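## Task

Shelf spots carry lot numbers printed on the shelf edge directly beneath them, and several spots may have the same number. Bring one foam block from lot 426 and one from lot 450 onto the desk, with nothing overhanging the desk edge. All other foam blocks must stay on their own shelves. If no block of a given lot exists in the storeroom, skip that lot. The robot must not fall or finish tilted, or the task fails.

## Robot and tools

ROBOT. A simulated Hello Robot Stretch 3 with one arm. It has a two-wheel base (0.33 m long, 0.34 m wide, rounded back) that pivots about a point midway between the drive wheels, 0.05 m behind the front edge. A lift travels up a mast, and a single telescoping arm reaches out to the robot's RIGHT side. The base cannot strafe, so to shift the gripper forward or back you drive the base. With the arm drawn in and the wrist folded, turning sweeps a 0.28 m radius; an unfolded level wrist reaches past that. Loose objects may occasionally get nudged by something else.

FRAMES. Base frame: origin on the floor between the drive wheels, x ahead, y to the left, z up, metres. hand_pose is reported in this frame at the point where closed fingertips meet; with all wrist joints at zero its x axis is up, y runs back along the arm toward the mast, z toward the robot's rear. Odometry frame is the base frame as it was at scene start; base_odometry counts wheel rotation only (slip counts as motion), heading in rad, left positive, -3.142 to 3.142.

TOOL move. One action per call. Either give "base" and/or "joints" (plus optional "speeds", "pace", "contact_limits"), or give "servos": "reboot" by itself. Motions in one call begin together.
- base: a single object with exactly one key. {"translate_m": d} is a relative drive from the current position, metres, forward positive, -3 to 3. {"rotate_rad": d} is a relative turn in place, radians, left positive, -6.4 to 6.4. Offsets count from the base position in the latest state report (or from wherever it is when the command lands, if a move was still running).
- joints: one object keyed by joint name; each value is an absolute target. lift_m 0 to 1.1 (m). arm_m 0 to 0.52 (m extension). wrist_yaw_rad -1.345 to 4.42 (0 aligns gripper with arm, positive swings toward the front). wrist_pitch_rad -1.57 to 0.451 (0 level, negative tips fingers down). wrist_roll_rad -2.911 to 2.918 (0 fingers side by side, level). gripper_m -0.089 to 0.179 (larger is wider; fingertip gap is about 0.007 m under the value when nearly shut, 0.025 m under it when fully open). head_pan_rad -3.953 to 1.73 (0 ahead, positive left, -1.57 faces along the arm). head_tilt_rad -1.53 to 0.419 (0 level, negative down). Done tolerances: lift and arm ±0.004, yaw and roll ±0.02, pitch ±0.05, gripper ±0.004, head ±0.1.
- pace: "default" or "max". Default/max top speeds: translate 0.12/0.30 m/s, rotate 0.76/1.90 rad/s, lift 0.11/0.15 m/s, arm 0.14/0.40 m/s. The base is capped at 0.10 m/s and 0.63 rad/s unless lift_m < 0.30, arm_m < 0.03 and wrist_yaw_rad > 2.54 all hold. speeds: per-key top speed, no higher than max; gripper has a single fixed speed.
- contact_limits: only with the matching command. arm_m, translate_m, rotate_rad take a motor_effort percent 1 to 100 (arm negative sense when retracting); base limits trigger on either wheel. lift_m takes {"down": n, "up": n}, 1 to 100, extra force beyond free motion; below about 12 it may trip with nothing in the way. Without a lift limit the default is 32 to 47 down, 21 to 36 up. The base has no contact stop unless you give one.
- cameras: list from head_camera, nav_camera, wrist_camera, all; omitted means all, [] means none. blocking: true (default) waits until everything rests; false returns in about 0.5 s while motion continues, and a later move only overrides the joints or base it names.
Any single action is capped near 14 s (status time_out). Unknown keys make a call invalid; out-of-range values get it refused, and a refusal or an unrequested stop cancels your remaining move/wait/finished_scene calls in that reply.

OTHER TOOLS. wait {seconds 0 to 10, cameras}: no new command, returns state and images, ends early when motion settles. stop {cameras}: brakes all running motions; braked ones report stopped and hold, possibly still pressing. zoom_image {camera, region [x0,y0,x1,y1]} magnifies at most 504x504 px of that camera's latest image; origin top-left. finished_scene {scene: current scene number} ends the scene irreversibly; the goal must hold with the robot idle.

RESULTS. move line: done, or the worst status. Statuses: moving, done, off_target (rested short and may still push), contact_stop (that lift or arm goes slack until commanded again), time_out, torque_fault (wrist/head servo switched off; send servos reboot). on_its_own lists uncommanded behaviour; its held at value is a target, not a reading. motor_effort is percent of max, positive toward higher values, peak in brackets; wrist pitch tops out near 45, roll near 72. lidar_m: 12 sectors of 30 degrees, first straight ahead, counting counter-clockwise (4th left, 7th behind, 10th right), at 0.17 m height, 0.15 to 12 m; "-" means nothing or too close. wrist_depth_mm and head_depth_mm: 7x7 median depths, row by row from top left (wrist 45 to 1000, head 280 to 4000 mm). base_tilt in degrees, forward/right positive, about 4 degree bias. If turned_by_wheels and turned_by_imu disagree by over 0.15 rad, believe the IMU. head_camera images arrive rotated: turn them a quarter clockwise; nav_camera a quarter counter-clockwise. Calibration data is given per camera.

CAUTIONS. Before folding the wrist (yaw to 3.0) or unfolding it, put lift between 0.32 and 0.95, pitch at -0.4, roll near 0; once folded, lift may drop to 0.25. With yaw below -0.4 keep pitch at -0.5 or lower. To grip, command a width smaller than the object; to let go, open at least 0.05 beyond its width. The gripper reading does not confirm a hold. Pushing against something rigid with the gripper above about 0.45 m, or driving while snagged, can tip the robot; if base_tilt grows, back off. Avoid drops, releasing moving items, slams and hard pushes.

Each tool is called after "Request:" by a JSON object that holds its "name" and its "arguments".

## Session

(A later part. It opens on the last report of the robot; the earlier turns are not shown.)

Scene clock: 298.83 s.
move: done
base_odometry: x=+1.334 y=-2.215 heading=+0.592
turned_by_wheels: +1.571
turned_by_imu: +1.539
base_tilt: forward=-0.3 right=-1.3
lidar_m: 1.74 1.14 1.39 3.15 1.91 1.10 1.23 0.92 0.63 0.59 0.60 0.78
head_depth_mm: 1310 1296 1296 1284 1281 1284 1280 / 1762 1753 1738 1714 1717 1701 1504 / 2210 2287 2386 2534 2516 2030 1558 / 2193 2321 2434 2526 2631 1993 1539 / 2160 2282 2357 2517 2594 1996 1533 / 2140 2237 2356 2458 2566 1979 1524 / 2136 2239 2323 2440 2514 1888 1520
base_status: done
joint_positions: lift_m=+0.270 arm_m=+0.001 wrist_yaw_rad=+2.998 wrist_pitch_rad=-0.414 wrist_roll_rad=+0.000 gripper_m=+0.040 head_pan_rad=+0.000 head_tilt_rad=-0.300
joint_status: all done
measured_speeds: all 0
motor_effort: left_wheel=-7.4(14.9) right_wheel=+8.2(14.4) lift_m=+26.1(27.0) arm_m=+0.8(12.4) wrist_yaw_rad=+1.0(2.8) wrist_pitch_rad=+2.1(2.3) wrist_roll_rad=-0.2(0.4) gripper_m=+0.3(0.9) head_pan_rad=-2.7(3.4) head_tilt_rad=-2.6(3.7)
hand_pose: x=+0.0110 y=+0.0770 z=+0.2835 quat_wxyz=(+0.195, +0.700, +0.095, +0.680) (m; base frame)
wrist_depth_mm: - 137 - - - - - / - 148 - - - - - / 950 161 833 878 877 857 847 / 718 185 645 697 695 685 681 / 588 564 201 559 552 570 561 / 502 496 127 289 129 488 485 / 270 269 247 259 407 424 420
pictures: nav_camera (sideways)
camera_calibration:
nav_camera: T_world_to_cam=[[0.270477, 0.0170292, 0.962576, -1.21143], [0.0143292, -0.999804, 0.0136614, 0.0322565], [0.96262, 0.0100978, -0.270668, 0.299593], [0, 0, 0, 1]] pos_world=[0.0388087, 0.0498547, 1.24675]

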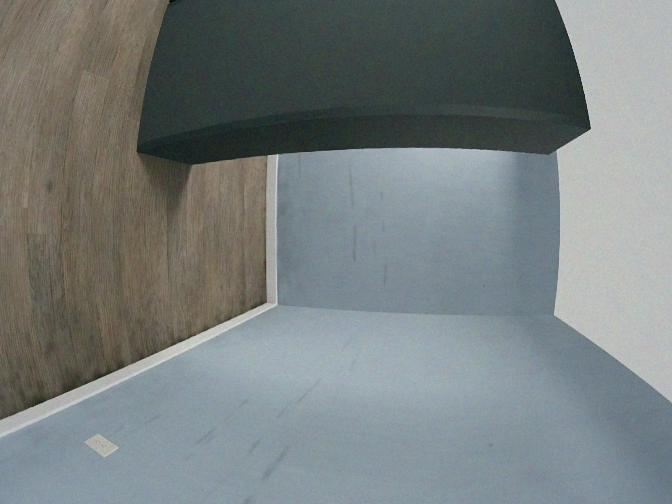

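Request:
{"name": "move", "arguments": {"base": {"translate_m":2.0}, "pace": "max", "cameras": []}}

Request:
{"name": "move", "arguments": {"base": {"rotate_rad":-1.571}, "joints": {"head_pan_rad":-2.5,"head_tilt_rad":-0.35}, "pace": "max", "cameras": ["head_camera","nav_camera"]}}

Scene clock: 320.97 s.
move: done
base_odometry: x=+2.993 y=-1.098 heading=+0.592
turned_by_wheels: +0.000
turned_by_imu: +0.001
base_tilt: forward=-0.3 right=-1.3
lidar_m: 0.54 0.56 0.72 1.63 0.75 0.78 2.44 0.66 0.45 0.42 0.43 0.56
head_depth_mm: 457 481 505 534 564 599 637 / 454 476 500 528 558 591 630 / 449 470 494 521 550 582 619 / 444 465 488 516 543 574 609 / 440 460 484 508 536 567 602 / 435 455 478 502 530 558 595 / 431 450 472 497 524 553 585
base_status: done
joint_positions: lift_m=+0.270 arm_m=+0.001 wrist_yaw_rad=+2.998 wrist_pitch_rad=-0.414 wrist_roll_rad=+0.000 gripper_m=+0.040 head_pan_rad=+0.000 head_tilt_rad=-0.300
joint_status: not commanded
measured_speeds: all 0
motor_effort: left_wheel=-0.5(13.0) right_wheel=+5.4(14.3) lift_m=+25.5(29.9) arm_m=-9.6(12.7) wrist_yaw_rad=+1.1(3.1) wrist_pitch_rad=+2.1(2.3) wrist_roll_rad=-0.1(0.5) gripper_m=+0.5(0.9) head_pan_rad=-2.7(3.2) head_tilt_rad=+0.1(2.8)
hand_pose: x=+0.0110 y=+0.0770 z=+0.2835 quat_wxyz=(+0.195, +0.700, +0.095, +0.680) (m; base frame)
wrist_depth_mm: - 137 - - - - 528 / - 147 - - - - 537 / 810 162 854 893 883 783 546 / 692 186 638 695 688 691 551 / 581 564 202 555 554 564 542 / 500 492 127 289 129 481 481 / 270 270 247 258 403 425 417
pictures: none
No camera images: "cameras" was empty.

Scene clock: 323.40 s.
move: done
base_odometry: x=+2.993 y=-1.098 heading=-0.978
turned_by_wheels: -1.571
turned_by_imu: -1.541
base_tilt: forward=-0.1 right=-1.1
lidar_m: 0.42 0.43 0.57 0.55 0.56 0.73 1.73 0.75 0.79 2.18 0.65 0.45
head_depth_mm: 1525 2100 2233 2368 2493 1921 1486 / 1313 1365 1463 1553 1684 1765 1481 / 1401 1413 1532 1540 1580 1714 1432 / 1437 1062 1607 1084 1560 1169 1385 / 640 674 716 764 815 877 942 / 671 714 757 807 865 934 1009 / 724 773 825 888 958 1038 1137
base_status: done
joint_positions: lift_m=+0.270 arm_m=+0.001 wrist_yaw_rad=+2.998 wrist_pitch_rad=-0.414 wrist_roll_rad=+0.000 gripper_m=+0.040 head_pan_rad=-2.508 head_tilt_rad=-0.350
joint_status: all done
measured_speeds: translate_m=+0.000 rotate_rad=+0.000 lift_m=+0.000 arm_m=+0.000 wrist_yaw_rad=+0.000 wrist_pitch_rad=+0.000 wrist_roll_rad=+0.000 head_pan_rad=+0.024 head_tilt_rad=+0.000
motor_effort: left_wheel=+7.0(14.6) right_wheel=-7.5(15.2) lift_m=+25.2(25.6) arm_m=-12.0(12.9) wrist_yaw_rad=+2.1(3.0) wrist_pitch_rad=+2.1(2.3) wrist_roll_rad=-0.1(0.3) gripper_m=+0.2(0.8) head_pan_rad=+3.3(4.9) head_tilt_rad=-3.2(9.0)
hand_pose: x=+0.0110 y=+0.0770 z=+0.2835 quat_wxyz=(+0.195, +0.700, +0.095, +0.680) (m; base frame)
wrist_depth_mm: 482 137 526 539 - - - / 534 148 - - - - - / - 161 170 - - - - / - 179 189 660 669 649 - / 593 560 202 560 554 567 - / 501 501 127 287 129 486 469 / 269 269 249 259 406 422 423
pictures: head_camera (sideways), nav_camera (sideways)
camera_calibration:
head_camera: T_world_to_cam=[[0.208812, 0.210684, -0.954992, 1.25711], [0.559819, -0.826445, -0.0599193, 0.0742005], [-0.801873, -0.522111, -0.290517, 0.338607], [0, 0, 0, 1]] pos_world=[-0.032518, -0.0267402, 1.30335]
nav_camera: T_world_to_cam=[[-0.246332, -0.201982, 0.947905, -1.18915], [-0.6038, 0.797031, 0.0129236, 0.0370379], [-0.75812, -0.569162, -0.318291, 0.372131], [0, 0, 0, 1]] pos_world=[0.0115578, -0.057904, 1.24517]

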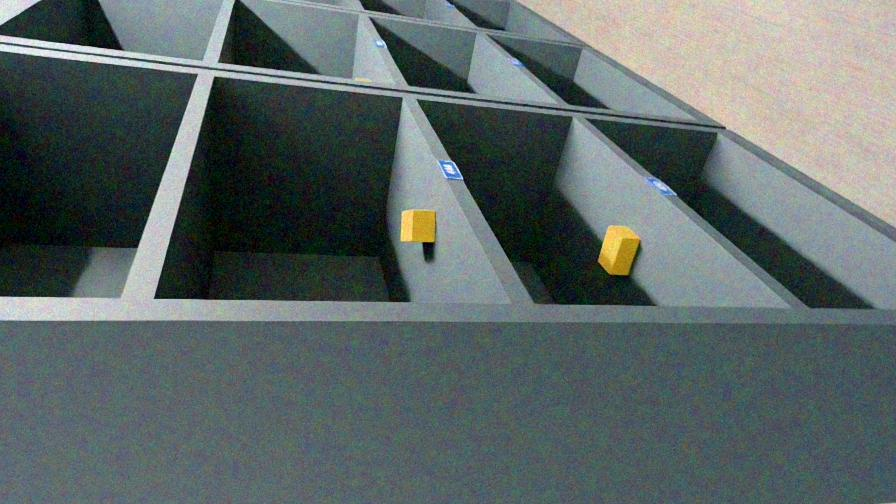

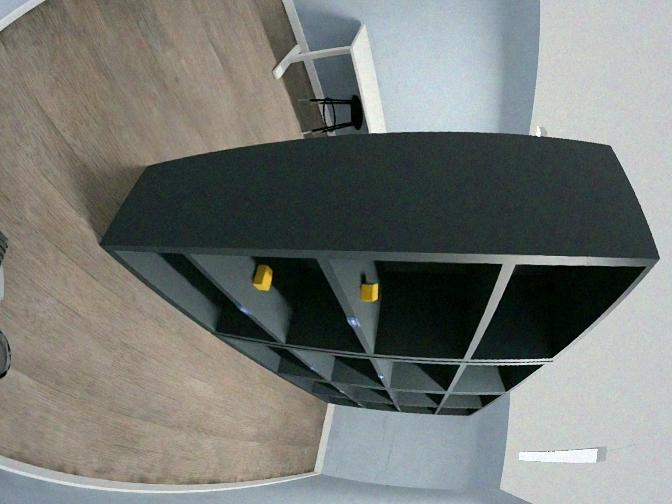

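Request:
{"name": "move", "arguments": {"base": {"translate_m":-1.0}, "pace": "max", "cameras": []}}

Request:
{"name": "move", "arguments": {"joints": {"head_pan_rad":-1.57,"head_tilt_rad":-0.45}, "pace": "max", "cameras": ["head_camera"]}}

Request:
{"name": "move", "arguments": {"joints": {"head_pan_rad":-2.4,"head_tilt_rad":-0.45}, "pace": "max", "cameras": ["head_camera"]}}

Request:
{"name": "zoom_image", "arguments": {"camera": "head_camera", "region": [350, 0, 800, 300]}}

Scene clock: 335.93 s.
move: done
base_odometry: x=+2.435 y=-0.268 heading=-0.978
turned_by_wheels: +0.000
turned_by_imu: -0.001
base_tilt: forward=-0.3 right=-1.1
lidar_m: 1.41 0.74 0.51 0.48 0.49 0.65 1.52 1.48 0.71 0.98 0.64 1.49
head_depth_mm: 1954 2066 2222 2477 2547 1906 1489 / 1287 1357 1462 2086 2259 1911 1490 / 1349 1387 1485 1538 1590 1701 1475 / 1430 1441 1591 1202 1565 1577 1385 / 1334 1103 1479 1066 1546 1111 1337 / 623 659 682 726 773 813 866 / 573 617 658 709 726 830 855
base_status: done
joint_positions: lift_m=+0.270 arm_m=+0.001 wrist_yaw_rad=+2.998 wrist_pitch_rad=-0.414 wrist_roll_rad=+0.000 gripper_m=+0.040 head_pan_rad=-2.500 head_tilt_rad=-0.350
joint_status: not commanded
measured_speeds: all 0
motor_effort: left_wheel=-4.9(14.0) right_wheel=-4.3(15.2) lift_m=+25.6(30.0) arm_m=-9.2(11.4) wrist_yaw_rad=+1.2(2.7) wrist_pitch_rad=+2.1(2.3) wrist_roll_rad=-0.3(0.4) gripper_m=+0.3(1.0) head_pan_rad=+2.6(3.7) head_tilt_rad=-2.7(3.6)
hand_pose: x=+0.0110 y=+0.0770 z=+0.2835 quat_wxyz=(+0.195, +0.700, +0.096, +0.680) (m; base frame)
wrist_depth_mm: 437 137 466 493 507 534 544 / 471 147 507 529 545 - - / 509 162 193 - - - - / 545 178 187 - 637 664 656 / 567 554 202 559 551 569 562 / 502 500 127 289 129 489 485 / 269 270 247 259 405 424 420
pictures: none
No camera images: "cameras" was empty.

Scene clock: 336.83 s.
move: done
base_odometry: x=+2.435 y=-0.268 heading=-0.978
turned_by_wheels: +0.000
turned_by_imu: +0.000
base_tilt: forward=-0.4 right=-1.3
lidar_m: 1.41 0.74 0.51 0.48 0.49 0.65 1.52 1.49 0.71 0.97 0.64 1.49
head_depth_mm: 583 877 942 833 644 1020 814 / 597 869 936 818 637 1008 807 / 609 862 935 809 631 998 803 / 626 858 934 795 625 993 799 / 645 856 924 790 620 987 797 / 663 853 920 779 613 982 791 / 684 848 915 773 608 980 789
base_status: not commanded
joint_positions: lift_m=+0.270 arm_m=+0.001 wrist_yaw_rad=+2.998 wrist_pitch_rad=-0.414 wrist_roll_rad=+0.000 gripper_m=+0.040 head_pan_rad=-1.542 head_tilt_rad=-0.452
joint_status: all done
measured_speeds: all 0
motor_effort: left_wheel=-4.8(4.8) right_wheel=-3.3(4.4) lift_m=+24.0(26.4) arm_m=-8.6(9.5) wrist_yaw_rad=+2.8(3.1) wrist_pitch_rad=+2.1(2.3) wrist_roll_rad=-0.1(0.4) gripper_m=+0.2(0.6) head_pan_rad=-2.1(4.8) head_tilt_rad=-3.1(7.5)
hand_pose: x=+0.0110 y=+0.0770 z=+0.2835 quat_wxyz=(+0.195, +0.700, +0.096, +0.680) (m; base frame)
wrist_depth_mm: 433 137 467 489 511 530 542 / 475 148 509 534 539 - - / 516 161 192 - - - - / 544 178 189 - 637 663 651 / 575 543 202 566 548 563 562 / 504 498 126 288 129 482 481 / 269 269 248 259 402 420 421
pictures: head_camera (sideways)
camera_calibration:
head_camera: T_world_to_cam=[[-0.0574517, 0.387226, -0.920193, 1.21329], [0.997983, -0.00267245, -0.0634331, 0.0760655], [-0.0270221, -0.921981, -0.386291, 0.458452], [0, 0, 0, 1]] pos_world=[0.00618173, -0.0469291, 1.29838]

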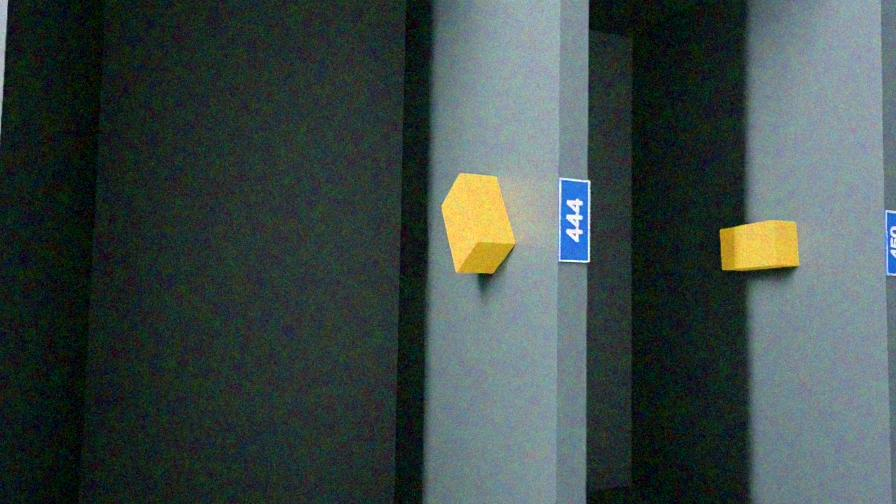

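Scene clock: 337.70 s.
move: done
base_odometry: x=+2.435 y=-0.268 heading=-0.978
turned_by_wheels: +0.000
turned_by_imu: +0.000
base_tilt: forward=-0.3 right=-1.2
lidar_m: 1.41 0.74 0.51 0.48 0.49 0.64 1.52 1.48 0.71 0.98 0.64 1.50
head_depth_mm: 1229 1330 1976 2280 2259 1709 1375 / 1271 1377 1425 1553 1697 1700 1364 / 1327 1476 1506 1650 1465 1604 1363 / 897 1442 1459 1617 1315 1476 1311 / 622 665 722 784 875 966 1056 / 577 626 683 731 823 903 1017 / 621 691 760 771 937 975 812
base_status: not commanded
joint_positions: lift_m=+0.270 arm_m=+0.001 wrist_yaw_rad=+2.998 wrist_pitch_rad=-0.414 wrist_roll_rad=+0.000 gripper_m=+0.040 head_pan_rad=-2.413 head_tilt_rad=-0.452
joint_status: all done
measured_speeds: all 0
motor_effort: left_wheel=-4.1(5.1) right_wheel=-3.5(4.5) lift_m=+23.7(24.1) arm_m=-8.5(9.0) wrist_yaw_rad=+2.1(3.1) wrist_pitch_rad=+2.2(2.2) wrist_roll_rad=-0.1(0.3) gripper_m=+0.5(0.7) head_pan_rad=-0.9(5.7) head_tilt_rad=-2.3(6.2)
hand_pose: x=+0.0110 y=+0.0770 z=+0.2835 quat_wxyz=(+0.195, +0.700, +0.096, +0.680) (m; base frame)
wrist_depth_mm: 433 137 469 488 514 531 544 / 471 147 511 528 537 - - / 507 162 193 - - - - / 546 178 188 - 640 659 657 / 563 541 203 552 547 564 556 / 498 494 127 291 130 486 480 / 271 269 248 260 405 422 422
pictures: head_camera (sideways)
camera_calibration:
head_camera: T_world_to_cam=[[0.259279, 0.293323, -0.920183, 1.21132], [0.640574, -0.76527, -0.063448, 0.0783554], [-0.722799, -0.572995, -0.386314, 0.462757], [0, 0, 0, 1]] pos_world=[-0.0297831, -0.0301887, 1.29838]

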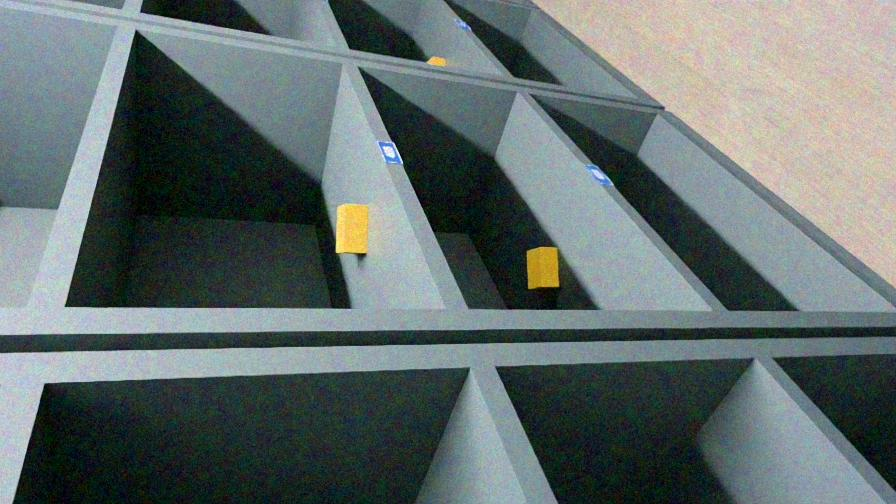

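Scaled by 1.120 from the camera's 896x504 image, which has a finer 1280x720 frame.

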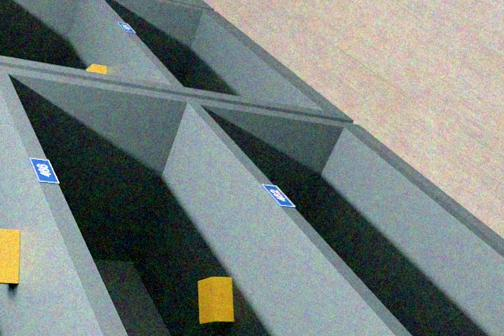

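Request:
{"name": "move", "arguments": {"joints": {"lift_m":0.6,"head_pan_rad":-1.57,"head_tilt_rad":-0.6}, "pace": "max", "cameras": ["head_camera"]}}

Request:
{"name": "zoom_image", "arguments": {"camera": "head_camera", "region": [650, 180, 896, 300]}}

Request:
{"name": "move", "arguments": {"joints": {"wrist_yaw_rad":0,"wrist_pitch_rad":-0.4,"gripper_m":0.179}, "pace": "max", "cameras": ["wrist_camera"]}}

Request:
{"name": "zoom_image", "arguments": {"camera": "wrist_camera", "region": [280, 40, 440, 180]}}

Scene clock: 351.83 s.
move: done
base_odometry: x=+2.435 y=-0.268 heading=-0.978
turned_by_wheels: +0.000
turned_by_imu: +0.000
base_tilt: forward=-0.3 right=-1.3
lidar_m: 1.41 0.74 0.51 0.48 0.49 0.64 1.53 1.48 0.71 0.98 0.64 1.50
head_depth_mm: 810 895 926 635 1058 889 1117 / 805 884 912 628 1103 880 1170 / 800 879 898 623 1091 874 1159 / 793 875 887 615 1087 870 1156 / 790 868 868 608 1076 867 1148 / 783 861 860 601 1069 857 1145 / 779 853 844 598 1066 851 1118
base_status: not commanded
joint_positions: lift_m=+0.600 arm_m=+0.001 wrist_yaw_rad=+2.998 wrist_pitch_rad=-0.414 wrist_roll_rad=+0.000 gripper_m=+0.040 head_pan_rad=-1.569 head_tilt_rad=-0.600
joint_status: all done
measured_speeds: all 0
motor_effort: left_wheel=-4.3(5.0) right_wheel=-3.7(5.1) lift_m=+26.3(32.1) arm_m=-6.2(7.6) wrist_yaw_rad=+0.7(2.6) wrist_pitch_rad=+2.2(2.3) wrist_roll_rad=-0.2(0.4) gripper_m=+0.7(0.9) head_pan_rad=-3.4(4.3) head_tilt_rad=-5.5(8.1)
hand_pose: x=+0.0110 y=+0.0770 z=+0.6135 quat_wxyz=(+0.195, +0.700, +0.096, +0.680) (m; base frame)
wrist_depth_mm: 435 137 472 495 513 531 539 / 474 147 511 530 540 - - / 505 162 193 - - - - / 539 178 187 - - - - / - - 200 - 152 - - / - - 126 - 127 852 858 / 744 - 261 777 746 765 762
pictures: head_camera (sideways)
camera_calibration:
head_camera: T_world_to_cam=[[-0.0473179, 0.520006, -0.852851, 1.12537], [0.997525, -0.0198508, -0.0674482, 0.0813568], [-0.0520032, -0.853932, -0.517779, 0.629714], [0, 0, 0, 1]] pos_world=[0.00484165, -0.045848, 1.29131]

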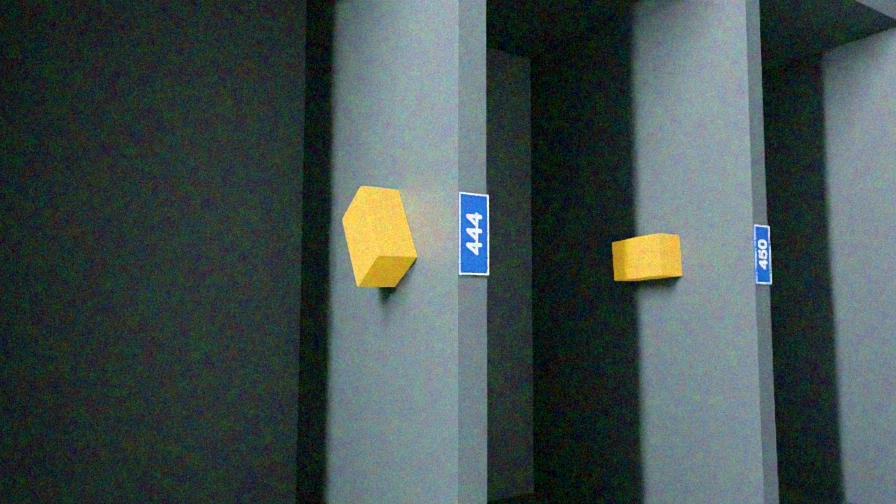

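Scaled by 2.049 from the camera's 896x504 image, which has a finer 1280x720 frame.

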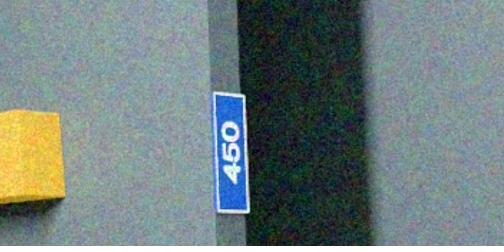

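Scene clock: 353.77 s.
move: done
base_odometry: x=+2.435 y=-0.268 heading=-0.978
turned_by_wheels: +0.000
turned_by_imu: +0.000
base_tilt: forward=-0.3 right=-1.2
lidar_m: 1.41 0.74 0.51 0.48 0.49 0.65 1.53 1.48 0.71 0.97 0.64 1.49
head_depth_mm: 812 893 924 635 1058 884 1119 / 804 888 913 627 1099 880 1167 / 798 881 899 620 1093 871 1164 / 793 872 882 614 1085 871 1154 / 790 868 871 607 1079 865 1151 / 783 858 859 602 1071 859 1147 / 777 857 845 598 1060 853 1116
base_status: not commanded
joint_positions: lift_m=+0.600 arm_m=+0.001 wrist_yaw_rad=+0.003 wrist_pitch_rad=-0.414 wrist_roll_rad=+0.000 gripper_m=+0.179 head_pan_rad=-1.570 head_tilt_rad=-0.600
joint_status: all done
measured_speeds: all 0
motor_effort: left_wheel=-4.5(4.8) right_wheel=-3.7(4.7) lift_m=+23.4(26.5) arm_m=-5.6(6.9) wrist_yaw_rad=-4.4(7.2) wrist_pitch_rad=+2.1(5.1) wrist_roll_rad=+0.0(0.4) gripper_m=+0.8(84.2) head_pan_rad=-3.0(3.6) head_tilt_rad=-5.1(6.2)
hand_pose: x=-0.0208 y=-0.3704 z=+0.6135 quat_wxyz=(+0.692, +0.147, -0.691, -0.145) (m; base frame)
wrist_depth_mm: - - - - - 671 - / - - - - - - - / - - - - - - - / - - - - - - - / - 146 - - - 877 - / - 140 - - - - - / - - - - - - 105
pictures: wrist_camera
camera_calibration:
wrist_camera: T_world_to_cam=[[-0.998883, -0.0397219, -0.0255742, -0.0132078], [-0.00209582, 0.578063, -0.815989, 0.747202], [0.0471962, -0.815024, -0.577501, 0.219553], [0, 0, 0, 1]] pos_world=[-0.0219891, -0.253514, 0.736163]

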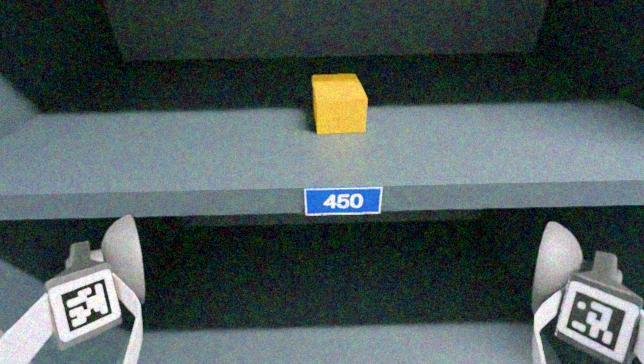

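Scaled by 3.150.

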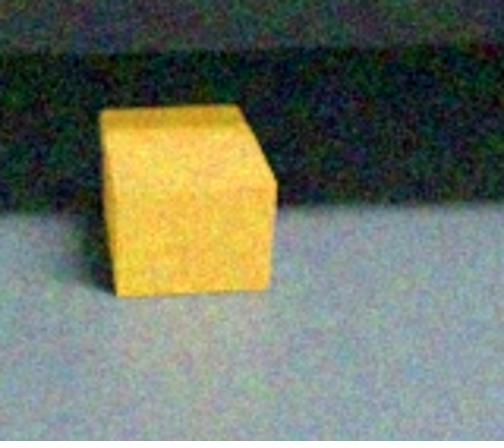

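Request:
{"name": "move", "arguments": {"base": {"translate_m":-0.018}, "joints": {"wrist_yaw_rad":0.1,"lift_m":0.55}, "cameras": []}}

Request:
{"name": "move", "arguments": {"joints": {"arm_m":0.17}, "contact_limits": {"arm_m":32}, "cameras": ["wrist_camera"]}}

Request:
{"name": "move", "arguments": {"joints": {"arm_m":0.315}, "contact_limits": {"arm_m":32}, "cameras": ["wrist_camera"]}}

Scene clock: 375.40 s.
move: done
base_odometry: x=+2.425 y=-0.254 heading=-0.978
turned_by_wheels: +0.000
turned_by_imu: +0.000
base_tilt: forward=-0.4 right=-1.2
lidar_m: 1.43 0.74 0.51 0.48 0.49 0.64 1.52 1.49 0.70 0.98 0.65 1.52
head_depth_mm: 814 895 921 634 1031 889 1075 / 805 885 912 628 1099 879 1170 / 800 880 897 620 1099 874 1158 / 797 874 883 614 1081 871 1159 / 789 866 872 607 1080 863 1152 / 784 863 859 604 1065 858 1144 / 777 855 843 597 1061 854 1142
base_status: done
joint_positions: lift_m=+0.550 arm_m=+0.001 wrist_yaw_rad=+0.097 wrist_pitch_rad=-0.414 wrist_roll_rad=+0.000 gripper_m=+0.179 head_pan_rad=-1.570 head_tilt_rad=-0.600
joint_status: all done
measured_speeds: all 0
motor_effort: left_wheel=-6.8(10.3) right_wheel=-5.7(9.7) lift_m=+25.6(26.3) arm_m=-3.8(5.0) wrist_yaw_rad=+1.9(5.0) wrist_pitch_rad=+2.1(2.3) wrist_roll_rad=-0.3(0.3) gripper_m=+0.4(1.1) head_pan_rad=-3.2(3.7) head_tilt_rad=-5.5(5.8)
hand_pose: x=+0.0003 y=-0.3693 z=+0.5635 quat_wxyz=(+0.698, +0.179, -0.684, -0.112) (m; base frame)
wrist_depth_mm: - - - - - - 612 / - - - - - - - / - - 324 319 311 309 306 / - - - - - 313 306 / - 146 - - - - - / - 140 - - - - - / 118 - - - - - 105
pictures: none
No camera images: "cameras" was empty.

Scene clock: 377.90 s.
move: done
base_odometry: x=+2.425 y=-0.254 heading=-0.978
turned_by_wheels: +0.000
turned_by_imu: +0.000
base_tilt: forward=-0.4 right=-1.1
lidar_m: 1.43 0.73 0.51 0.48 0.49 0.65 1.52 1.49 0.70 0.98 0.65 1.52
head_depth_mm: 813 896 921 636 1035 887 1073 / 805 887 908 628 1104 883 1164 / 801 879 896 622 1092 873 509 / 794 874 883 616 1083 866 525 / 789 869 872 608 1076 862 1153 / 782 861 858 601 1074 859 1145 / 780 857 847 595 1063 853 1139
base_status: not commanded
joint_positions: lift_m=+0.550 arm_m=+0.170 wrist_yaw_rad=+0.097 wrist_pitch_rad=-0.414 wrist_roll_rad=+0.000 gripper_m=+0.179 head_pan_rad=-1.570 head_tilt_rad=-0.600
joint_status: all done
measured_speeds: all 0
motor_effort: left_wheel=-6.6(7.5) right_wheel=-6.2(6.7) lift_m=+27.5(30.0) arm_m=+12.4(14.6) wrist_yaw_rad=+2.5(3.2) wrist_pitch_rad=+2.2(2.3) wrist_roll_rad=-0.3(0.5) gripper_m=+0.8(1.0) head_pan_rad=-3.1(3.4) head_tilt_rad=-4.4(6.3)
contact_limits: arm_m 32 (drawing in: default 31, maximum 55; extending or still: default 39, maximum 69)
hand_pose: x=+0.0003 y=-0.5388 z=+0.5635 quat_wxyz=(+0.698, +0.179, -0.684, -0.112) (m; base frame)
wrist_depth_mm: - - - - - - - / - - - - - - - / 321 316 314 314 309 308 303 / 265 264 263 250 256 255 254 / 219 210 216 215 214 212 211 / 123 181 184 189 182 181 180 / - 198 192 - - 179 105
pictures: wrist_camera
camera_calibration:
wrist_camera: T_world_to_cam=[[-0.99072, -0.133487, -0.0255908, -0.0505907], [-0.0564364, 0.575297, -0.815996, 0.802287], [0.123647, -0.806979, -0.577491, 0.056789], [0, 0, 0, 1]] pos_world=[-0.0118649, -0.422479, 0.686163]

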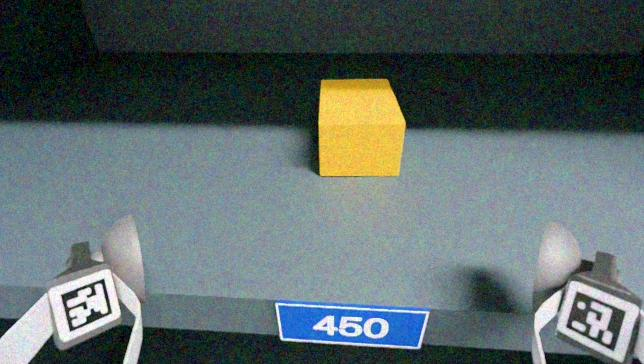

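Scene clock: 380.23 s.
move: done
base_odometry: x=+2.425 y=-0.254 heading=-0.978
turned_by_wheels: +0.000
turned_by_imu: +0.000
base_tilt: forward=-0.3 right=-1.1
lidar_m: 1.43 0.73 0.51 0.48 0.49 0.64 1.52 1.49 0.70 0.98 0.65 1.52
head_depth_mm: 814 893 927 635 1031 887 1077 / 807 887 908 627 1107 878 1143 / 801 883 898 620 1095 626 1080 / 794 872 880 612 1090 646 1136 / 792 868 871 608 1078 852 1150 / 784 864 854 601 1072 859 1143 / 781 855 843 596 1064 853 1134
base_status: not commanded
joint_positions: lift_m=+0.550 arm_m=+0.315 wrist_yaw_rad=+0.097 wrist_pitch_rad=-0.414 wrist_roll_rad=+0.000 gripper_m=+0.179 head_pan_rad=-1.570 head_tilt_rad=-0.600
joint_status: all done
measured_speeds: all 0
motor_effort: left_wheel=-7.1(7.3) right_wheel=-6.7(6.7) lift_m=+24.2(27.4) arm_m=+12.8(14.6) wrist_yaw_rad=+1.4(3.5) wrist_pitch_rad=+2.2(2.3) wrist_roll_rad=-0.2(0.3) gripper_m=+0.6(1.4) head_pan_rad=-2.2(3.4) head_tilt_rad=-5.0(5.8)
contact_limits: arm_m 32 (drawing in: default 31, maximum 55; extending or still: default 39, maximum 69)
hand_pose: x=+0.0003 y=-0.6838 z=+0.5635 quat_wxyz=(+0.698, +0.179, -0.684, -0.112) (m; base frame)
wrist_depth_mm: - 395 391 385 381 372 366 / - - - - - 397 391 / 318 316 313 311 309 307 301 / 265 262 262 282 257 253 253 / 218 210 216 150 198 210 210 / 123 174 183 131 136 181 179 / - 160 160 135 150 156 105
pictures: wrist_camera
camera_calibration:
wrist_camera: T_world_to_cam=[[-0.99072, -0.133487, -0.0255908, -0.0699464], [-0.0564364, 0.575297, -0.815996, 0.885705], [0.123647, -0.806979, -0.577491, -0.0602229], [0, 0, 0, 1]] pos_world=[-0.0118649, -0.567479, 0.686163]

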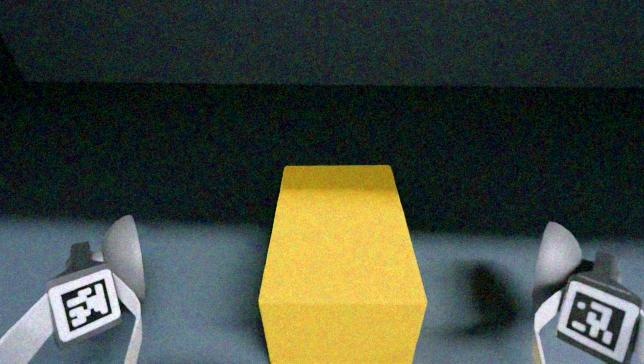

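Request:
{"name": "move", "arguments": {"joints": {"gripper_m":0.03}, "cameras": []}}

Request:
{"name": "move", "arguments": {"joints": {"lift_m":0.625}, "speeds": {"lift_m":0.07}, "cameras": ["wrist_camera"]}}

Request:
{"name": "move", "arguments": {"joints": {"arm_m":0.0}, "cameras": ["wrist_camera"]}}

Request:
{"name": "move", "arguments": {"joints": {"wrist_yaw_rad":1.397,"lift_m":0.7,"head_pan_rad":0,"head_tilt_rad":-0.3}, "cameras": ["wrist_camera"]}}

Scene clock: 389.90 s.
move: done
base_odometry: x=+2.425 y=-0.254 heading=-0.978
turned_by_wheels: +0.000
turned_by_imu: +0.000
base_tilt: forward=-0.3 right=-1.1
lidar_m: 1.43 0.74 0.51 0.48 0.49 0.64 1.52 1.49 0.70 0.98 0.65 1.51
head_depth_mm: 811 895 923 633 1035 887 1078 / 807 884 911 629 1103 879 1145 / 800 883 898 621 1094 626 1088 / 794 872 884 614 1089 646 1128 / 792 865 869 607 1077 866 1151 / 783 858 859 600 1071 857 1146 / 780 859 847 594 1063 856 1141
base_status: not commanded
joint_positions: lift_m=+0.550 arm_m=+0.315 wrist_yaw_rad=+0.097 wrist_pitch_rad=-0.414 wrist_roll_rad=+0.000 gripper_m=+0.031 head_pan_rad=-1.570 head_tilt_rad=-0.600
joint_status: all done
measured_speeds: all 0
motor_effort: left_wheel=-6.7(7.4) right_wheel=-6.2(6.9) lift_m=+23.4(24.3) arm_m=+11.3(12.9) wrist_yaw_rad=+2.6(2.9) wrist_pitch_rad=+2.2(2.3) wrist_roll_rad=-0.1(0.4) gripper_m=-14.7(86.7) head_pan_rad=-2.9(3.3) head_tilt_rad=-4.0(5.0)
contact_limits: arm_m 32 (drawing in: default 31, maximum 55; extending or still: default 39, maximum 69)
hand_pose: x=+0.0004 y=-0.6838 z=+0.5635 quat_wxyz=(+0.698, +0.179, -0.684, -0.112) (m; base frame)
wrist_depth_mm: - 396 392 389 380 373 365 / - - - - - 397 394 / 318 315 312 312 311 307 303 / 265 264 262 282 257 256 254 / 219 217 158 149 149 212 211 / 185 184 128 132 127 181 180 / - 113 151 138 154 150 157
pictures: none
No camera images: "cameras" was empty.

Scene clock: 391.60 s.
move: done
base_odometry: x=+2.425 y=-0.254 heading=-0.978
turned_by_wheels: +0.000
turned_by_imu: +0.000
base_tilt: forward=-0.3 right=-1.1
lidar_m: 1.43 0.73 0.51 0.48 0.49 0.64 1.53 1.48 0.70 0.97 0.65 1.51
head_depth_mm: 813 895 922 632 1031 888 1075 / 804 886 909 626 1108 861 439 / 798 879 897 621 1093 575 1135 / 793 871 882 616 1082 608 1161 / 789 864 872 607 1078 863 1150 / 783 863 855 603 1071 858 1145 / 780 854 843 595 1064 853 1134
base_status: not commanded
joint_positions: lift_m=+0.625 arm_m=+0.315 wrist_yaw_rad=+0.097 wrist_pitch_rad=-0.415 wrist_roll_rad=+0.000 gripper_m=+0.031 head_pan_rad=-1.570 head_tilt_rad=-0.600
joint_status: all done
measured_speeds: all 0
motor_effort: left_wheel=-6.7(7.2) right_wheel=-5.7(6.9) lift_m=+28.5(32.7) arm_m=+11.6(12.4) wrist_yaw_rad=+2.4(2.9) wrist_pitch_rad=+2.2(2.4) wrist_roll_rad=-0.1(0.4) gripper_m=-14.2(14.8) head_pan_rad=-2.3(3.1) head_tilt_rad=-4.3(5.0)
contact_limits: arm_m 32 (drawing in: default 31, maximum 55; extending or still: default 39, maximum 69)
hand_pose: x=+0.0004 y=-0.6837 z=+0.6385 quat_wxyz=(+0.698, +0.179, -0.684, -0.112) (m; base frame)
wrist_depth_mm: - 397 393 384 378 372 369 / - - - - - 395 392 / - - - - - - - / - - - - - - - / 314 314 151 150 150 316 314 / 278 276 128 132 127 268 270 / 242 113 227 138 225 224 234
pictures: wrist_camera
camera_calibration:
wrist_camera: T_world_to_cam=[[-0.990684, -0.133761, -0.025559, -0.0681076], [-0.0566363, 0.575375, -0.815927, 0.9469], [0.123845, -0.806878, -0.57759, -0.0167884], [0, 0, 0, 1]] pos_world=[-0.011765, -0.567479, 0.761163]

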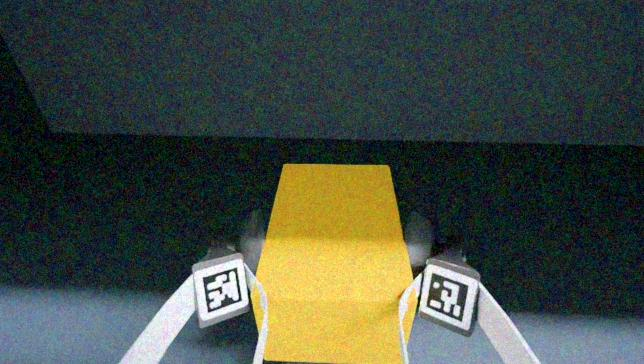

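Scene clock: 395.13 s.
move: done
base_odometry: x=+2.425 y=-0.254 heading=-0.978
turned_by_wheels: +0.000
turned_by_imu: +0.000
base_tilt: forward=-0.3 right=-1.1
lidar_m: 1.43 0.73 0.51 0.48 0.49 0.64 1.52 1.48 0.70 0.98 0.65 1.51
head_depth_mm: 811 895 924 634 1031 886 1073 / 807 887 907 627 1099 879 1172 / 796 881 895 621 1094 876 1155 / 795 876 883 614 1084 866 610 / 790 868 872 607 1080 866 1121 / 784 862 858 602 1070 857 1145 / 778 853 846 597 1066 854 1138
base_status: not commanded
joint_positions: lift_m=+0.625 arm_m=+0.001 wrist_yaw_rad=+0.097 wrist_pitch_rad=-0.415 wrist_roll_rad=+0.000 gripper_m=+0.031 head_pan_rad=-1.570 head_tilt_rad=-0.600
joint_status: all done
measured_speeds: all 0
motor_effort: left_wheel=-7.1(7.3) right_wheel=-6.1(7.0) lift_m=+24.2(29.2) arm_m=-12.5(14.7) wrist_yaw_rad=+0.6(3.0) wrist_pitch_rad=+2.3(2.3) wrist_roll_rad=+0.0(0.5) gripper_m=-14.1(14.7) head_pan_rad=-2.1(3.1) head_tilt_rad=-4.5(4.9)
hand_pose: x=+0.0004 y=-0.3693 z=+0.6385 quat_wxyz=(+0.698, +0.179, -0.684, -0.112) (m; base frame)
wrist_depth_mm: - - - - - - 649 / - - - - - - 644 / - - - - - - - / - - - - - - - / - - 151 150 148 - - / - - 128 131 127 735 - / 800 96 132 138 - 119 -
pictures: wrist_camera
camera_calibration:
wrist_camera: T_world_to_cam=[[-0.990684, -0.133761, -0.025559, -0.026053], [-0.0566363, 0.575375, -0.815927, 0.766002], [0.123845, -0.806878, -0.57759, 0.236894], [0, 0, 0, 1]] pos_world=[-0.011765, -0.253079, 0.761163]

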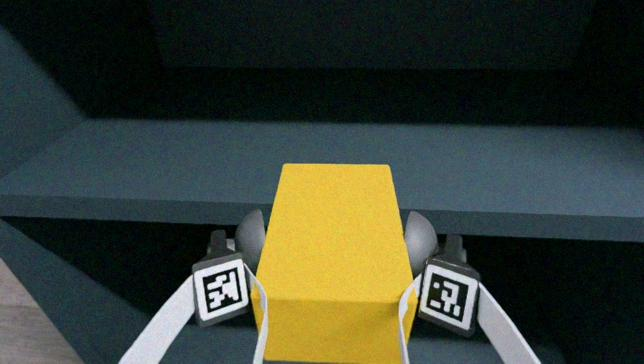

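Scene clock: 397.37 s.
move: done
base_odometry: x=+2.425 y=-0.254 heading=-0.978
turned_by_wheels: +0.000
turned_by_imu: +0.000
base_tilt: forward=-0.3 right=-1.1
lidar_m: 1.43 0.73 0.51 0.48 0.49 0.64 1.53 1.49 0.70 0.98 0.65 1.51
head_depth_mm: 1268 1320 1381 1463 1535 1632 1554 / 1246 1313 1376 1450 1539 1620 1542 / 1242 1293 1358 1429 1514 1595 1550 / 1224 1289 1349 1415 1507 1583 1542 / 1228 1279 1338 1419 1473 1572 1538 / 1211 1268 1328 1405 1474 1544 1522 / 1204 1252 1322 1383 1463 1540 1520
base_status: not commanded
joint_positions: lift_m=+0.700 arm_m=+0.001 wrist_yaw_rad=+1.394 wrist_pitch_rad=-0.415 wrist_roll_rad=+0.000 gripper_m=+0.031 head_pan_rad=+0.008 head_tilt_rad=-0.299
joint_status: all done
measured_speeds: translate_m=+0.000 rotate_rad=+0.000 lift_m=+0.000 arm_m=+0.000 wrist_yaw_rad=+0.000 wrist_pitch_rad=+0.000 wrist_roll_rad=+0.000 head_pan_rad=-0.024 head_tilt_rad=+0.000
motor_effort: left_wheel=-6.4(7.1) right_wheel=-5.5(6.8) lift_m=+24.0(32.3) arm_m=-9.9(12.8) wrist_yaw_rad=+2.5(6.2) wrist_pitch_rad=+2.2(2.4) wrist_roll_rad=+0.1(0.4) gripper_m=-14.5(14.8) head_pan_rad=-3.2(5.6) head_tilt_rad=+3.7(9.5)
hand_pose: x=+0.1999 y=-0.1852 z=+0.7134 quat_wxyz=(+0.624, +0.556, -0.437, +0.332) (m; base frame)
wrist_depth_mm: - - - - - - 361 / - - - - - - 382 / - - - - - - - / - - - - - - - / - - 155 150 155 - - / 965 - 128 132 127 - - / 898 835 149 138 835 109 -
pictures: wrist_camera
camera_calibration:
wrist_camera: T_world_to_cam=[[-0.139515, -0.989889, -0.0255868, -0.130571], [-0.569425, 0.101341, -0.815773, 0.747118], [0.810118, -0.0992426, -0.577806, 0.398103], [0, 0, 0, 1]] pos_world=[0.0847004, -0.165455, 0.836164]

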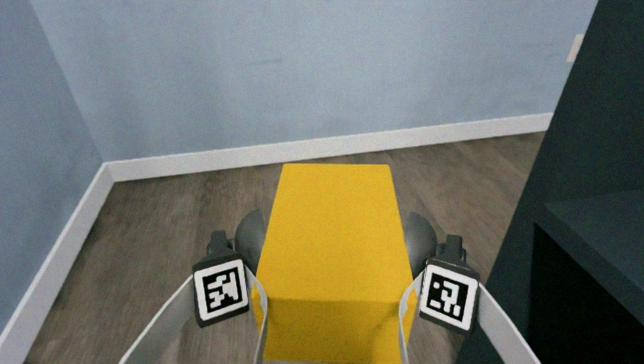

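Request:
{"name": "move", "arguments": {"base": {"translate_m":0.97}, "cameras": []}}

Request:
{"name": "move", "arguments": {"base": {"rotate_rad":-1.571}, "cameras": []}}

Request:
{"name": "move", "arguments": {"base": {"translate_m":1.0}, "cameras": []}}

Request:
{"name": "move", "arguments": {"base": {"translate_m":1.0}, "joints": {"lift_m":0.88}, "cameras": []}}

Request:
{"name": "move", "arguments": {"base": {"rotate_rad":1.571}, "cameras": ["nav_camera"]}}

Request:
{"name": "move", "arguments": {"base": {"translate_m":-0.8}, "joints": {"head_pan_rad":-1.57,"head_tilt_rad":-0.4}, "cameras": []}}

Request:
{"name": "move", "arguments": {"base": {"translate_m":-0.8}, "joints": {"wrist_yaw_rad":0}, "cameras": ["head_camera"]}}

Scene clock: 427.00 s.
move: done
base_odometry: x=+2.966 y=-1.058 heading=-0.978
turned_by_wheels: +0.000
turned_by_imu: +0.000
base_tilt: forward=-0.4 right=-1.1
lidar_m: 0.47 0.48 0.58 0.54 0.55 0.73 1.72 0.72 0.73 2.43 0.72 0.50
head_depth_mm: 387 405 426 449 476 504 536 / 385 402 422 444 470 498 530 / 380 398 419 441 466 493 525 / 377 394 414 436 461 487 518 / 373 392 411 432 456 481 512 / 371 388 407 428 451 477 507 / 368 384 403 425 447 473 502
base_status: done
joint_positions: lift_m=+0.700 arm_m=+0.001 wrist_yaw_rad=+1.394 wrist_pitch_rad=-0.415 wrist_roll_rad=+0.000 gripper_m=+0.031 head_pan_rad=+0.000 head_tilt_rad=-0.300
joint_status: not commanded
measured_speeds: all 0
motor_effort: left_wheel=+5.9(12.1) right_wheel=+3.6(10.6) lift_m=+28.8(30.5) arm_m=+3.5(7.4) wrist_yaw_rad=+3.1(4.4) wrist_pitch_rad=+2.3(2.4) wrist_roll_rad=+0.0(0.5) gripper_m=-14.2(14.9) head_pan_rad=-2.7(3.8) head_tilt_rad=-2.7(4.4)
hand_pose: x=+0.1999 y=-0.1852 z=+0.7134 quat_wxyz=(+0.624, +0.556, -0.437, +0.332) (m; base frame)
wrist_depth_mm: - - - - - - - / - - - - - - - / - - - - - - - / - - - - - - - / - - 151 150 148 - - / - - 128 132 127 - - / - 96 131 138 145 817 861
pictures: none
No camera images: "cameras" was empty.

Scene clock: 430.60 s.
move: done
base_odometry: x=+2.966 y=-1.058 heading=-2.549
turned_by_wheels: -1.571
turned_by_imu: -1.546
base_tilt: forward=-0.2 right=-1.3
lidar_m: 2.25 0.71 0.50 0.47 0.48 0.57 0.54 0.56 0.74 1.79 0.72 0.74
head_depth_mm: 2863 2966 3125 3217 2952 2043 1571 / 2797 2941 3144 3231 2960 2015 1541 / 2809 2943 3065 3228 2917 2010 1550 / 2744 2898 3041 3220 2887 1998 1543 / 2793 2878 3018 3183 2869 1989 1530 / 2694 2885 2874 2955 2644 1981 1528 / 1668 1691 1699 1715 1755 1745 1517
base_status: done
joint_positions: lift_m=+0.700 arm_m=+0.001 wrist_yaw_rad=+1.394 wrist_pitch_rad=-0.415 wrist_roll_rad=+0.000 gripper_m=+0.031 head_pan_rad=+0.000 head_tilt_rad=-0.300
joint_status: not commanded
measured_speeds: all 0
motor_effort: left_wheel=+8.3(12.7) right_wheel=-10.3(13.2) lift_m=+28.4(29.4) arm_m=-0.9(5.0) wrist_yaw_rad=+1.5(3.7) wrist_pitch_rad=+2.2(2.4) wrist_roll_rad=-0.1(0.4) gripper_m=-14.4(14.6) head_pan_rad=-3.3(3.7) head_tilt_rad=-3.3(3.9)
hand_pose: x=+0.1999 y=-0.1851 z=+0.7134 quat_wxyz=(+0.624, +0.556, -0.437, +0.332) (m; base frame)
wrist_depth_mm: - - - - - - - / - - - - - - - / - - - - - - - / - - - - - 564 - / - - 156 151 148 - - / - - 128 132 127 121 - / 877 851 149 138 831 807 854
pictures: none
No camera images: "cameras" was empty.

Scene clock: 441.73 s.
move: done
base_odometry: x=+2.137 y=-1.617 heading=-2.549
turned_by_wheels: +0.000
turned_by_imu: +0.000
base_tilt: forward=-0.3 right=-1.3
lidar_m: 2.21 0.78 0.55 0.52 0.53 0.71 1.53 1.57 0.52 0.50 2.71 1.96
head_depth_mm: 1957 2040 2154 2237 2370 1962 1571 / 1954 2023 2137 2241 2340 2034 1551 / 1943 2031 2121 2245 2356 2033 1544 / 1926 2012 2097 2228 2327 2018 1537 / 1923 1997 2088 2209 2304 1995 1538 / 1884 1988 2079 2192 2293 1962 1527 / 1847 1858 1879 1906 1929 1812 1519
base_status: done
joint_positions: lift_m=+0.700 arm_m=+0.001 wrist_yaw_rad=+1.394 wrist_pitch_rad=-0.415 wrist_roll_rad=+0.000 gripper_m=+0.031 head_pan_rad=+0.000 head_tilt_rad=-0.300
joint_status: not commanded
measured_speeds: all 0
motor_effort: left_wheel=+5.2(11.6) right_wheel=+4.4(10.4) lift_m=+26.9(29.0) arm_m=-11.7(13.2) wrist_yaw_rad=+2.6(3.4) wrist_pitch_rad=+2.3(2.4) wrist_roll_rad=-0.2(0.5) gripper_m=-14.2(15.0) head_pan_rad=-3.1(3.5) head_tilt_rad=-2.4(3.7)
hand_pose: x=+0.1999 y=-0.1851 z=+0.7134 quat_wxyz=(+0.624, +0.556, -0.437, +0.332) (m; base frame)
wrist_depth_mm: - - - - - - - / - - - - - - - / - - - - - - - / - - - - - - - / - - 155 150 155 - - / - - 128 132 127 - 989 / 871 825 149 138 835 843 859
pictures: none
No camera images: "cameras" was empty.

Scene clock: 452.87 s.
move: done
base_odometry: x=+1.307 y=-2.175 heading=-2.549
turned_by_wheels: +0.000
turned_by_imu: +0.000
base_tilt: forward=-0.3 right=-1.1
lidar_m: 1.22 0.85 0.60 0.57 0.58 0.77 1.89 1.16 1.44 3.47 1.48 1.11
head_depth_mm: 1066 1113 1172 1246 1303 1384 1453 / 1057 1110 1162 1227 1303 1371 1444 / 1054 1106 1154 1214 1293 1366 1434 / 1049 1093 1149 1209 1275 1347 1417 / 1035 1084 1144 1194 1267 1338 1408 / 1029 1081 1131 1191 1253 1326 1399 / 1026 1071 1122 1186 1241 1312 1380
base_status: done
joint_positions: lift_m=+0.880 arm_m=+0.001 wrist_yaw_rad=+1.394 wrist_pitch_rad=-0.415 wrist_roll_rad=+0.000 gripper_m=+0.031 head_pan_rad=+0.000 head_tilt_rad=-0.300
joint_status: all done
measured_speeds: all 0
motor_effort: left_wheel=+4.3(10.0) right_wheel=+6.1(10.6) lift_m=+29.0(32.0) arm_m=-9.6(11.9) wrist_yaw_rad=+1.6(3.5) wrist_pitch_rad=+2.3(2.5) wrist_roll_rad=-0.4(0.5) gripper_m=-14.3(14.8) head_pan_rad=-2.7(3.3) head_tilt_rad=-1.7(3.2)
hand_pose: x=+0.1999 y=-0.1851 z=+0.8933 quat_wxyz=(+0.624, +0.556, -0.437, +0.332) (m; base frame)
wrist_depth_mm: - - - - - - - / - - - - - - - / - - - - - - - / - - - - - - - / - - 155 150 155 - - / - - 128 131 127 - - / - - 144 139 - - -
pictures: none
No camera images: "cameras" was empty.

Scene clock: 456.47 s.
move: done
base_odometry: x=+1.307 y=-2.175 heading=-0.978
turned_by_wheels: +1.571
turned_by_imu: +1.545
base_tilt: forward=-0.4 right=-1.2
lidar_m: 0.57 0.58 0.76 1.80 1.27 1.42 3.35 1.48 1.11 1.22 0.86 0.60
head_depth_mm: 477 501 526 555 585 620 660 / 473 495 520 548 579 614 653 / 469 491 517 543 574 608 646 / 464 488 510 538 568 602 638 / 461 483 507 533 563 596 632 / 457 479 502 528 556 588 624 / 454 473 498 524 551 583 618
base_status: done
joint_positions: lift_m=+0.880 arm_m=+0.001 wrist_yaw_rad=+1.394 wrist_pitch_rad=-0.415 wrist_roll_rad=+0.000 gripper_m=+0.031 head_pan_rad=+0.000 head_tilt_rad=-0.300
joint_status: not commanded
measured_speeds: all 0
motor_effort: left_wheel=-8.9(12.4) right_wheel=+9.7(13.0) lift_m=+28.8(29.7) arm_m=-12.4(12.9) wrist_yaw_rad=+2.2(3.1) wrist_pitch_rad=+2.2(2.5) wrist_roll_rad=-0.1(0.4) gripper_m=-14.3(14.8) head_pan_rad=-2.7(3.1) head_tilt_rad=-2.1(2.6)
hand_pose: x=+0.1999 y=-0.1851 z=+0.8933 quat_wxyz=(+0.624, +0.556, -0.437, +0.332) (m; base frame)
wrist_depth_mm: - - - - - - - / - - - - - - - / - - - - - - - / - - - - - - - / - - 151 150 148 - - / - - 128 132 127 121 - / - 96 132 138 - - -
pictures: nav_camera (sideways)
camera_calibration:
nav_camera: T_world_to_cam=[[0.270292, 0.0170563, 0.962627, -1.21159], [0.0143335, -0.999804, 0.0136904, 0.0322188], [0.962672, 0.0100975, -0.270483, 0.299387], [0, 0, 0, 1]] pos_world=[0.0388091, 0.0498547, 1.24685]

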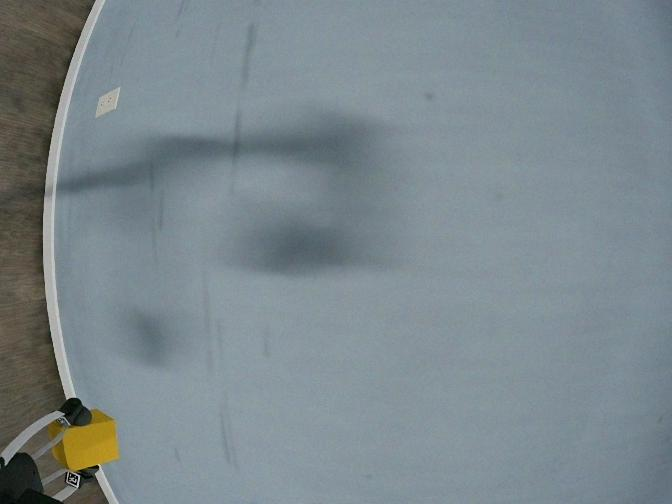

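Scene clock: 465.60 s.
move: done
base_odometry: x=+0.861 y=-1.512 heading=-0.978
turned_by_wheels: +0.000
turned_by_imu: +0.000
base_tilt: forward=-0.2 right=-1.3
lidar_m: 1.36 1.39 1.83 1.01 1.03 1.36 2.92 0.95 0.93 0.82 1.30 1.44
head_depth_mm: 1089 1165 1245 1338 1116 816 684 / 1086 1147 1236 1327 1105 810 659 / 1076 1147 1228 1322 1094 802 656 / 1069 1138 1215 1304 1086 798 653 / 1057 1127 1209 1299 1072 792 648 / 1050 1117 1195 1277 1380 1462 667 / 1046 1109 1187 1280 1374 1482 1383
base_status: done
joint_positions: lift_m=+0.880 arm_m=+0.001 wrist_yaw_rad=+1.394 wrist_pitch_rad=-0.415 wrist_roll_rad=+0.000 gripper_m=+0.031 head_pan_rad=-1.570 head_tilt_rad=-0.401
joint_status: all done
measured_speeds: all 0
motor_effort: left_wheel=-8.4(13.8) right_wheel=-2.3(11.3) lift_m=+28.0(29.3) arm_m=-8.1(12.9) wrist_yaw_rad=+1.8(3.2) wrist_pitch_rad=+2.3(2.5) wrist_roll_rad=-0.2(0.6) gripper_m=-14.1(14.8) head_pan_rad=+3.5(4.6) head_tilt_rad=+4.0(7.3)
hand_pose: x=+0.1999 y=-0.1851 z=+0.8933 quat_wxyz=(+0.624, +0.556, -0.437, +0.332) (m; base frame)
wrist_depth_mm: - - - - - - - / - - - - - - - / - - - - - - - / - - - - - - - / - - 155 150 155 - - / - - 128 132 127 - - / - - 144 138 - - -
pictures: none
No camera images: "cameras" was empty.

Scene clock: 474.73 s.
move: done
base_odometry: x=+0.414 y=-0.848 heading=-0.978
turned_by_wheels: +0.000
turned_by_imu: -0.002
base_tilt: forward=-0.2 right=-1.2
lidar_m: 2.15 1.46 1.02 0.96 0.98 1.28 2.12 1.98 0.96 0.66 0.89 1.16
head_depth_mm: 1138 1211 1301 1394 1113 800 708 / 1129 1203 1287 1389 1106 812 702 / 1119 1191 1270 1371 1098 807 658 / 1117 1182 1259 1357 1094 800 456 / 1102 1179 1251 1344 1075 796 669 / 1099 1163 1244 1333 1070 791 690 / 1087 1149 1231 1321 1060 786 687
base_status: done
joint_positions: lift_m=+0.880 arm_m=+0.001 wrist_yaw_rad=+0.003 wrist_pitch_rad=-0.415 wrist_roll_rad=+0.000 gripper_m=+0.031 head_pan_rad=-1.570 head_tilt_rad=-0.400
joint_status: all done
measured_speeds: all 0
motor_effort: left_wheel=-4.3(12.4) right_wheel=-8.0(12.0) lift_m=+26.3(28.6) arm_m=-5.1(9.2) wrist_yaw_rad=-2.3(8.3) wrist_pitch_rad=+2.2(2.5) wrist_roll_rad=+0.1(0.5) gripper_m=-13.9(14.8) head_pan_rad=+3.4(4.0) head_tilt_rad=+5.0(5.6)
hand_pose: x=-0.0209 y=-0.3703 z=+0.8933 quat_wxyz=(+0.692, +0.147, -0.691, -0.145) (m; base frame)
wrist_depth_mm: - - - - - - - / - - - - - - - / - - - - - - - / - - - - - - - / - - 151 150 148 - - / - - 128 132 127 - - / - - 144 138 - - -
pictures: head_camera (sideways)
camera_calibration:
head_camera: T_world_to_cam=[[-0.0466093, 0.340195, -0.939199, 1.23806], [0.997511, -0.0339552, -0.0618023, 0.0739791], [-0.0529155, -0.939742, -0.337765, 0.39556], [0, 0, 0, 1]] pos_world=[0.00484121, -0.0469444, 1.30096]

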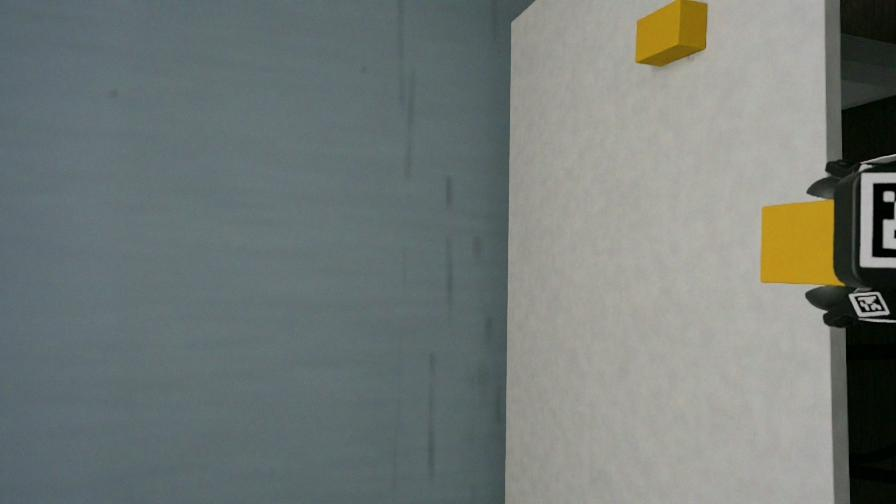

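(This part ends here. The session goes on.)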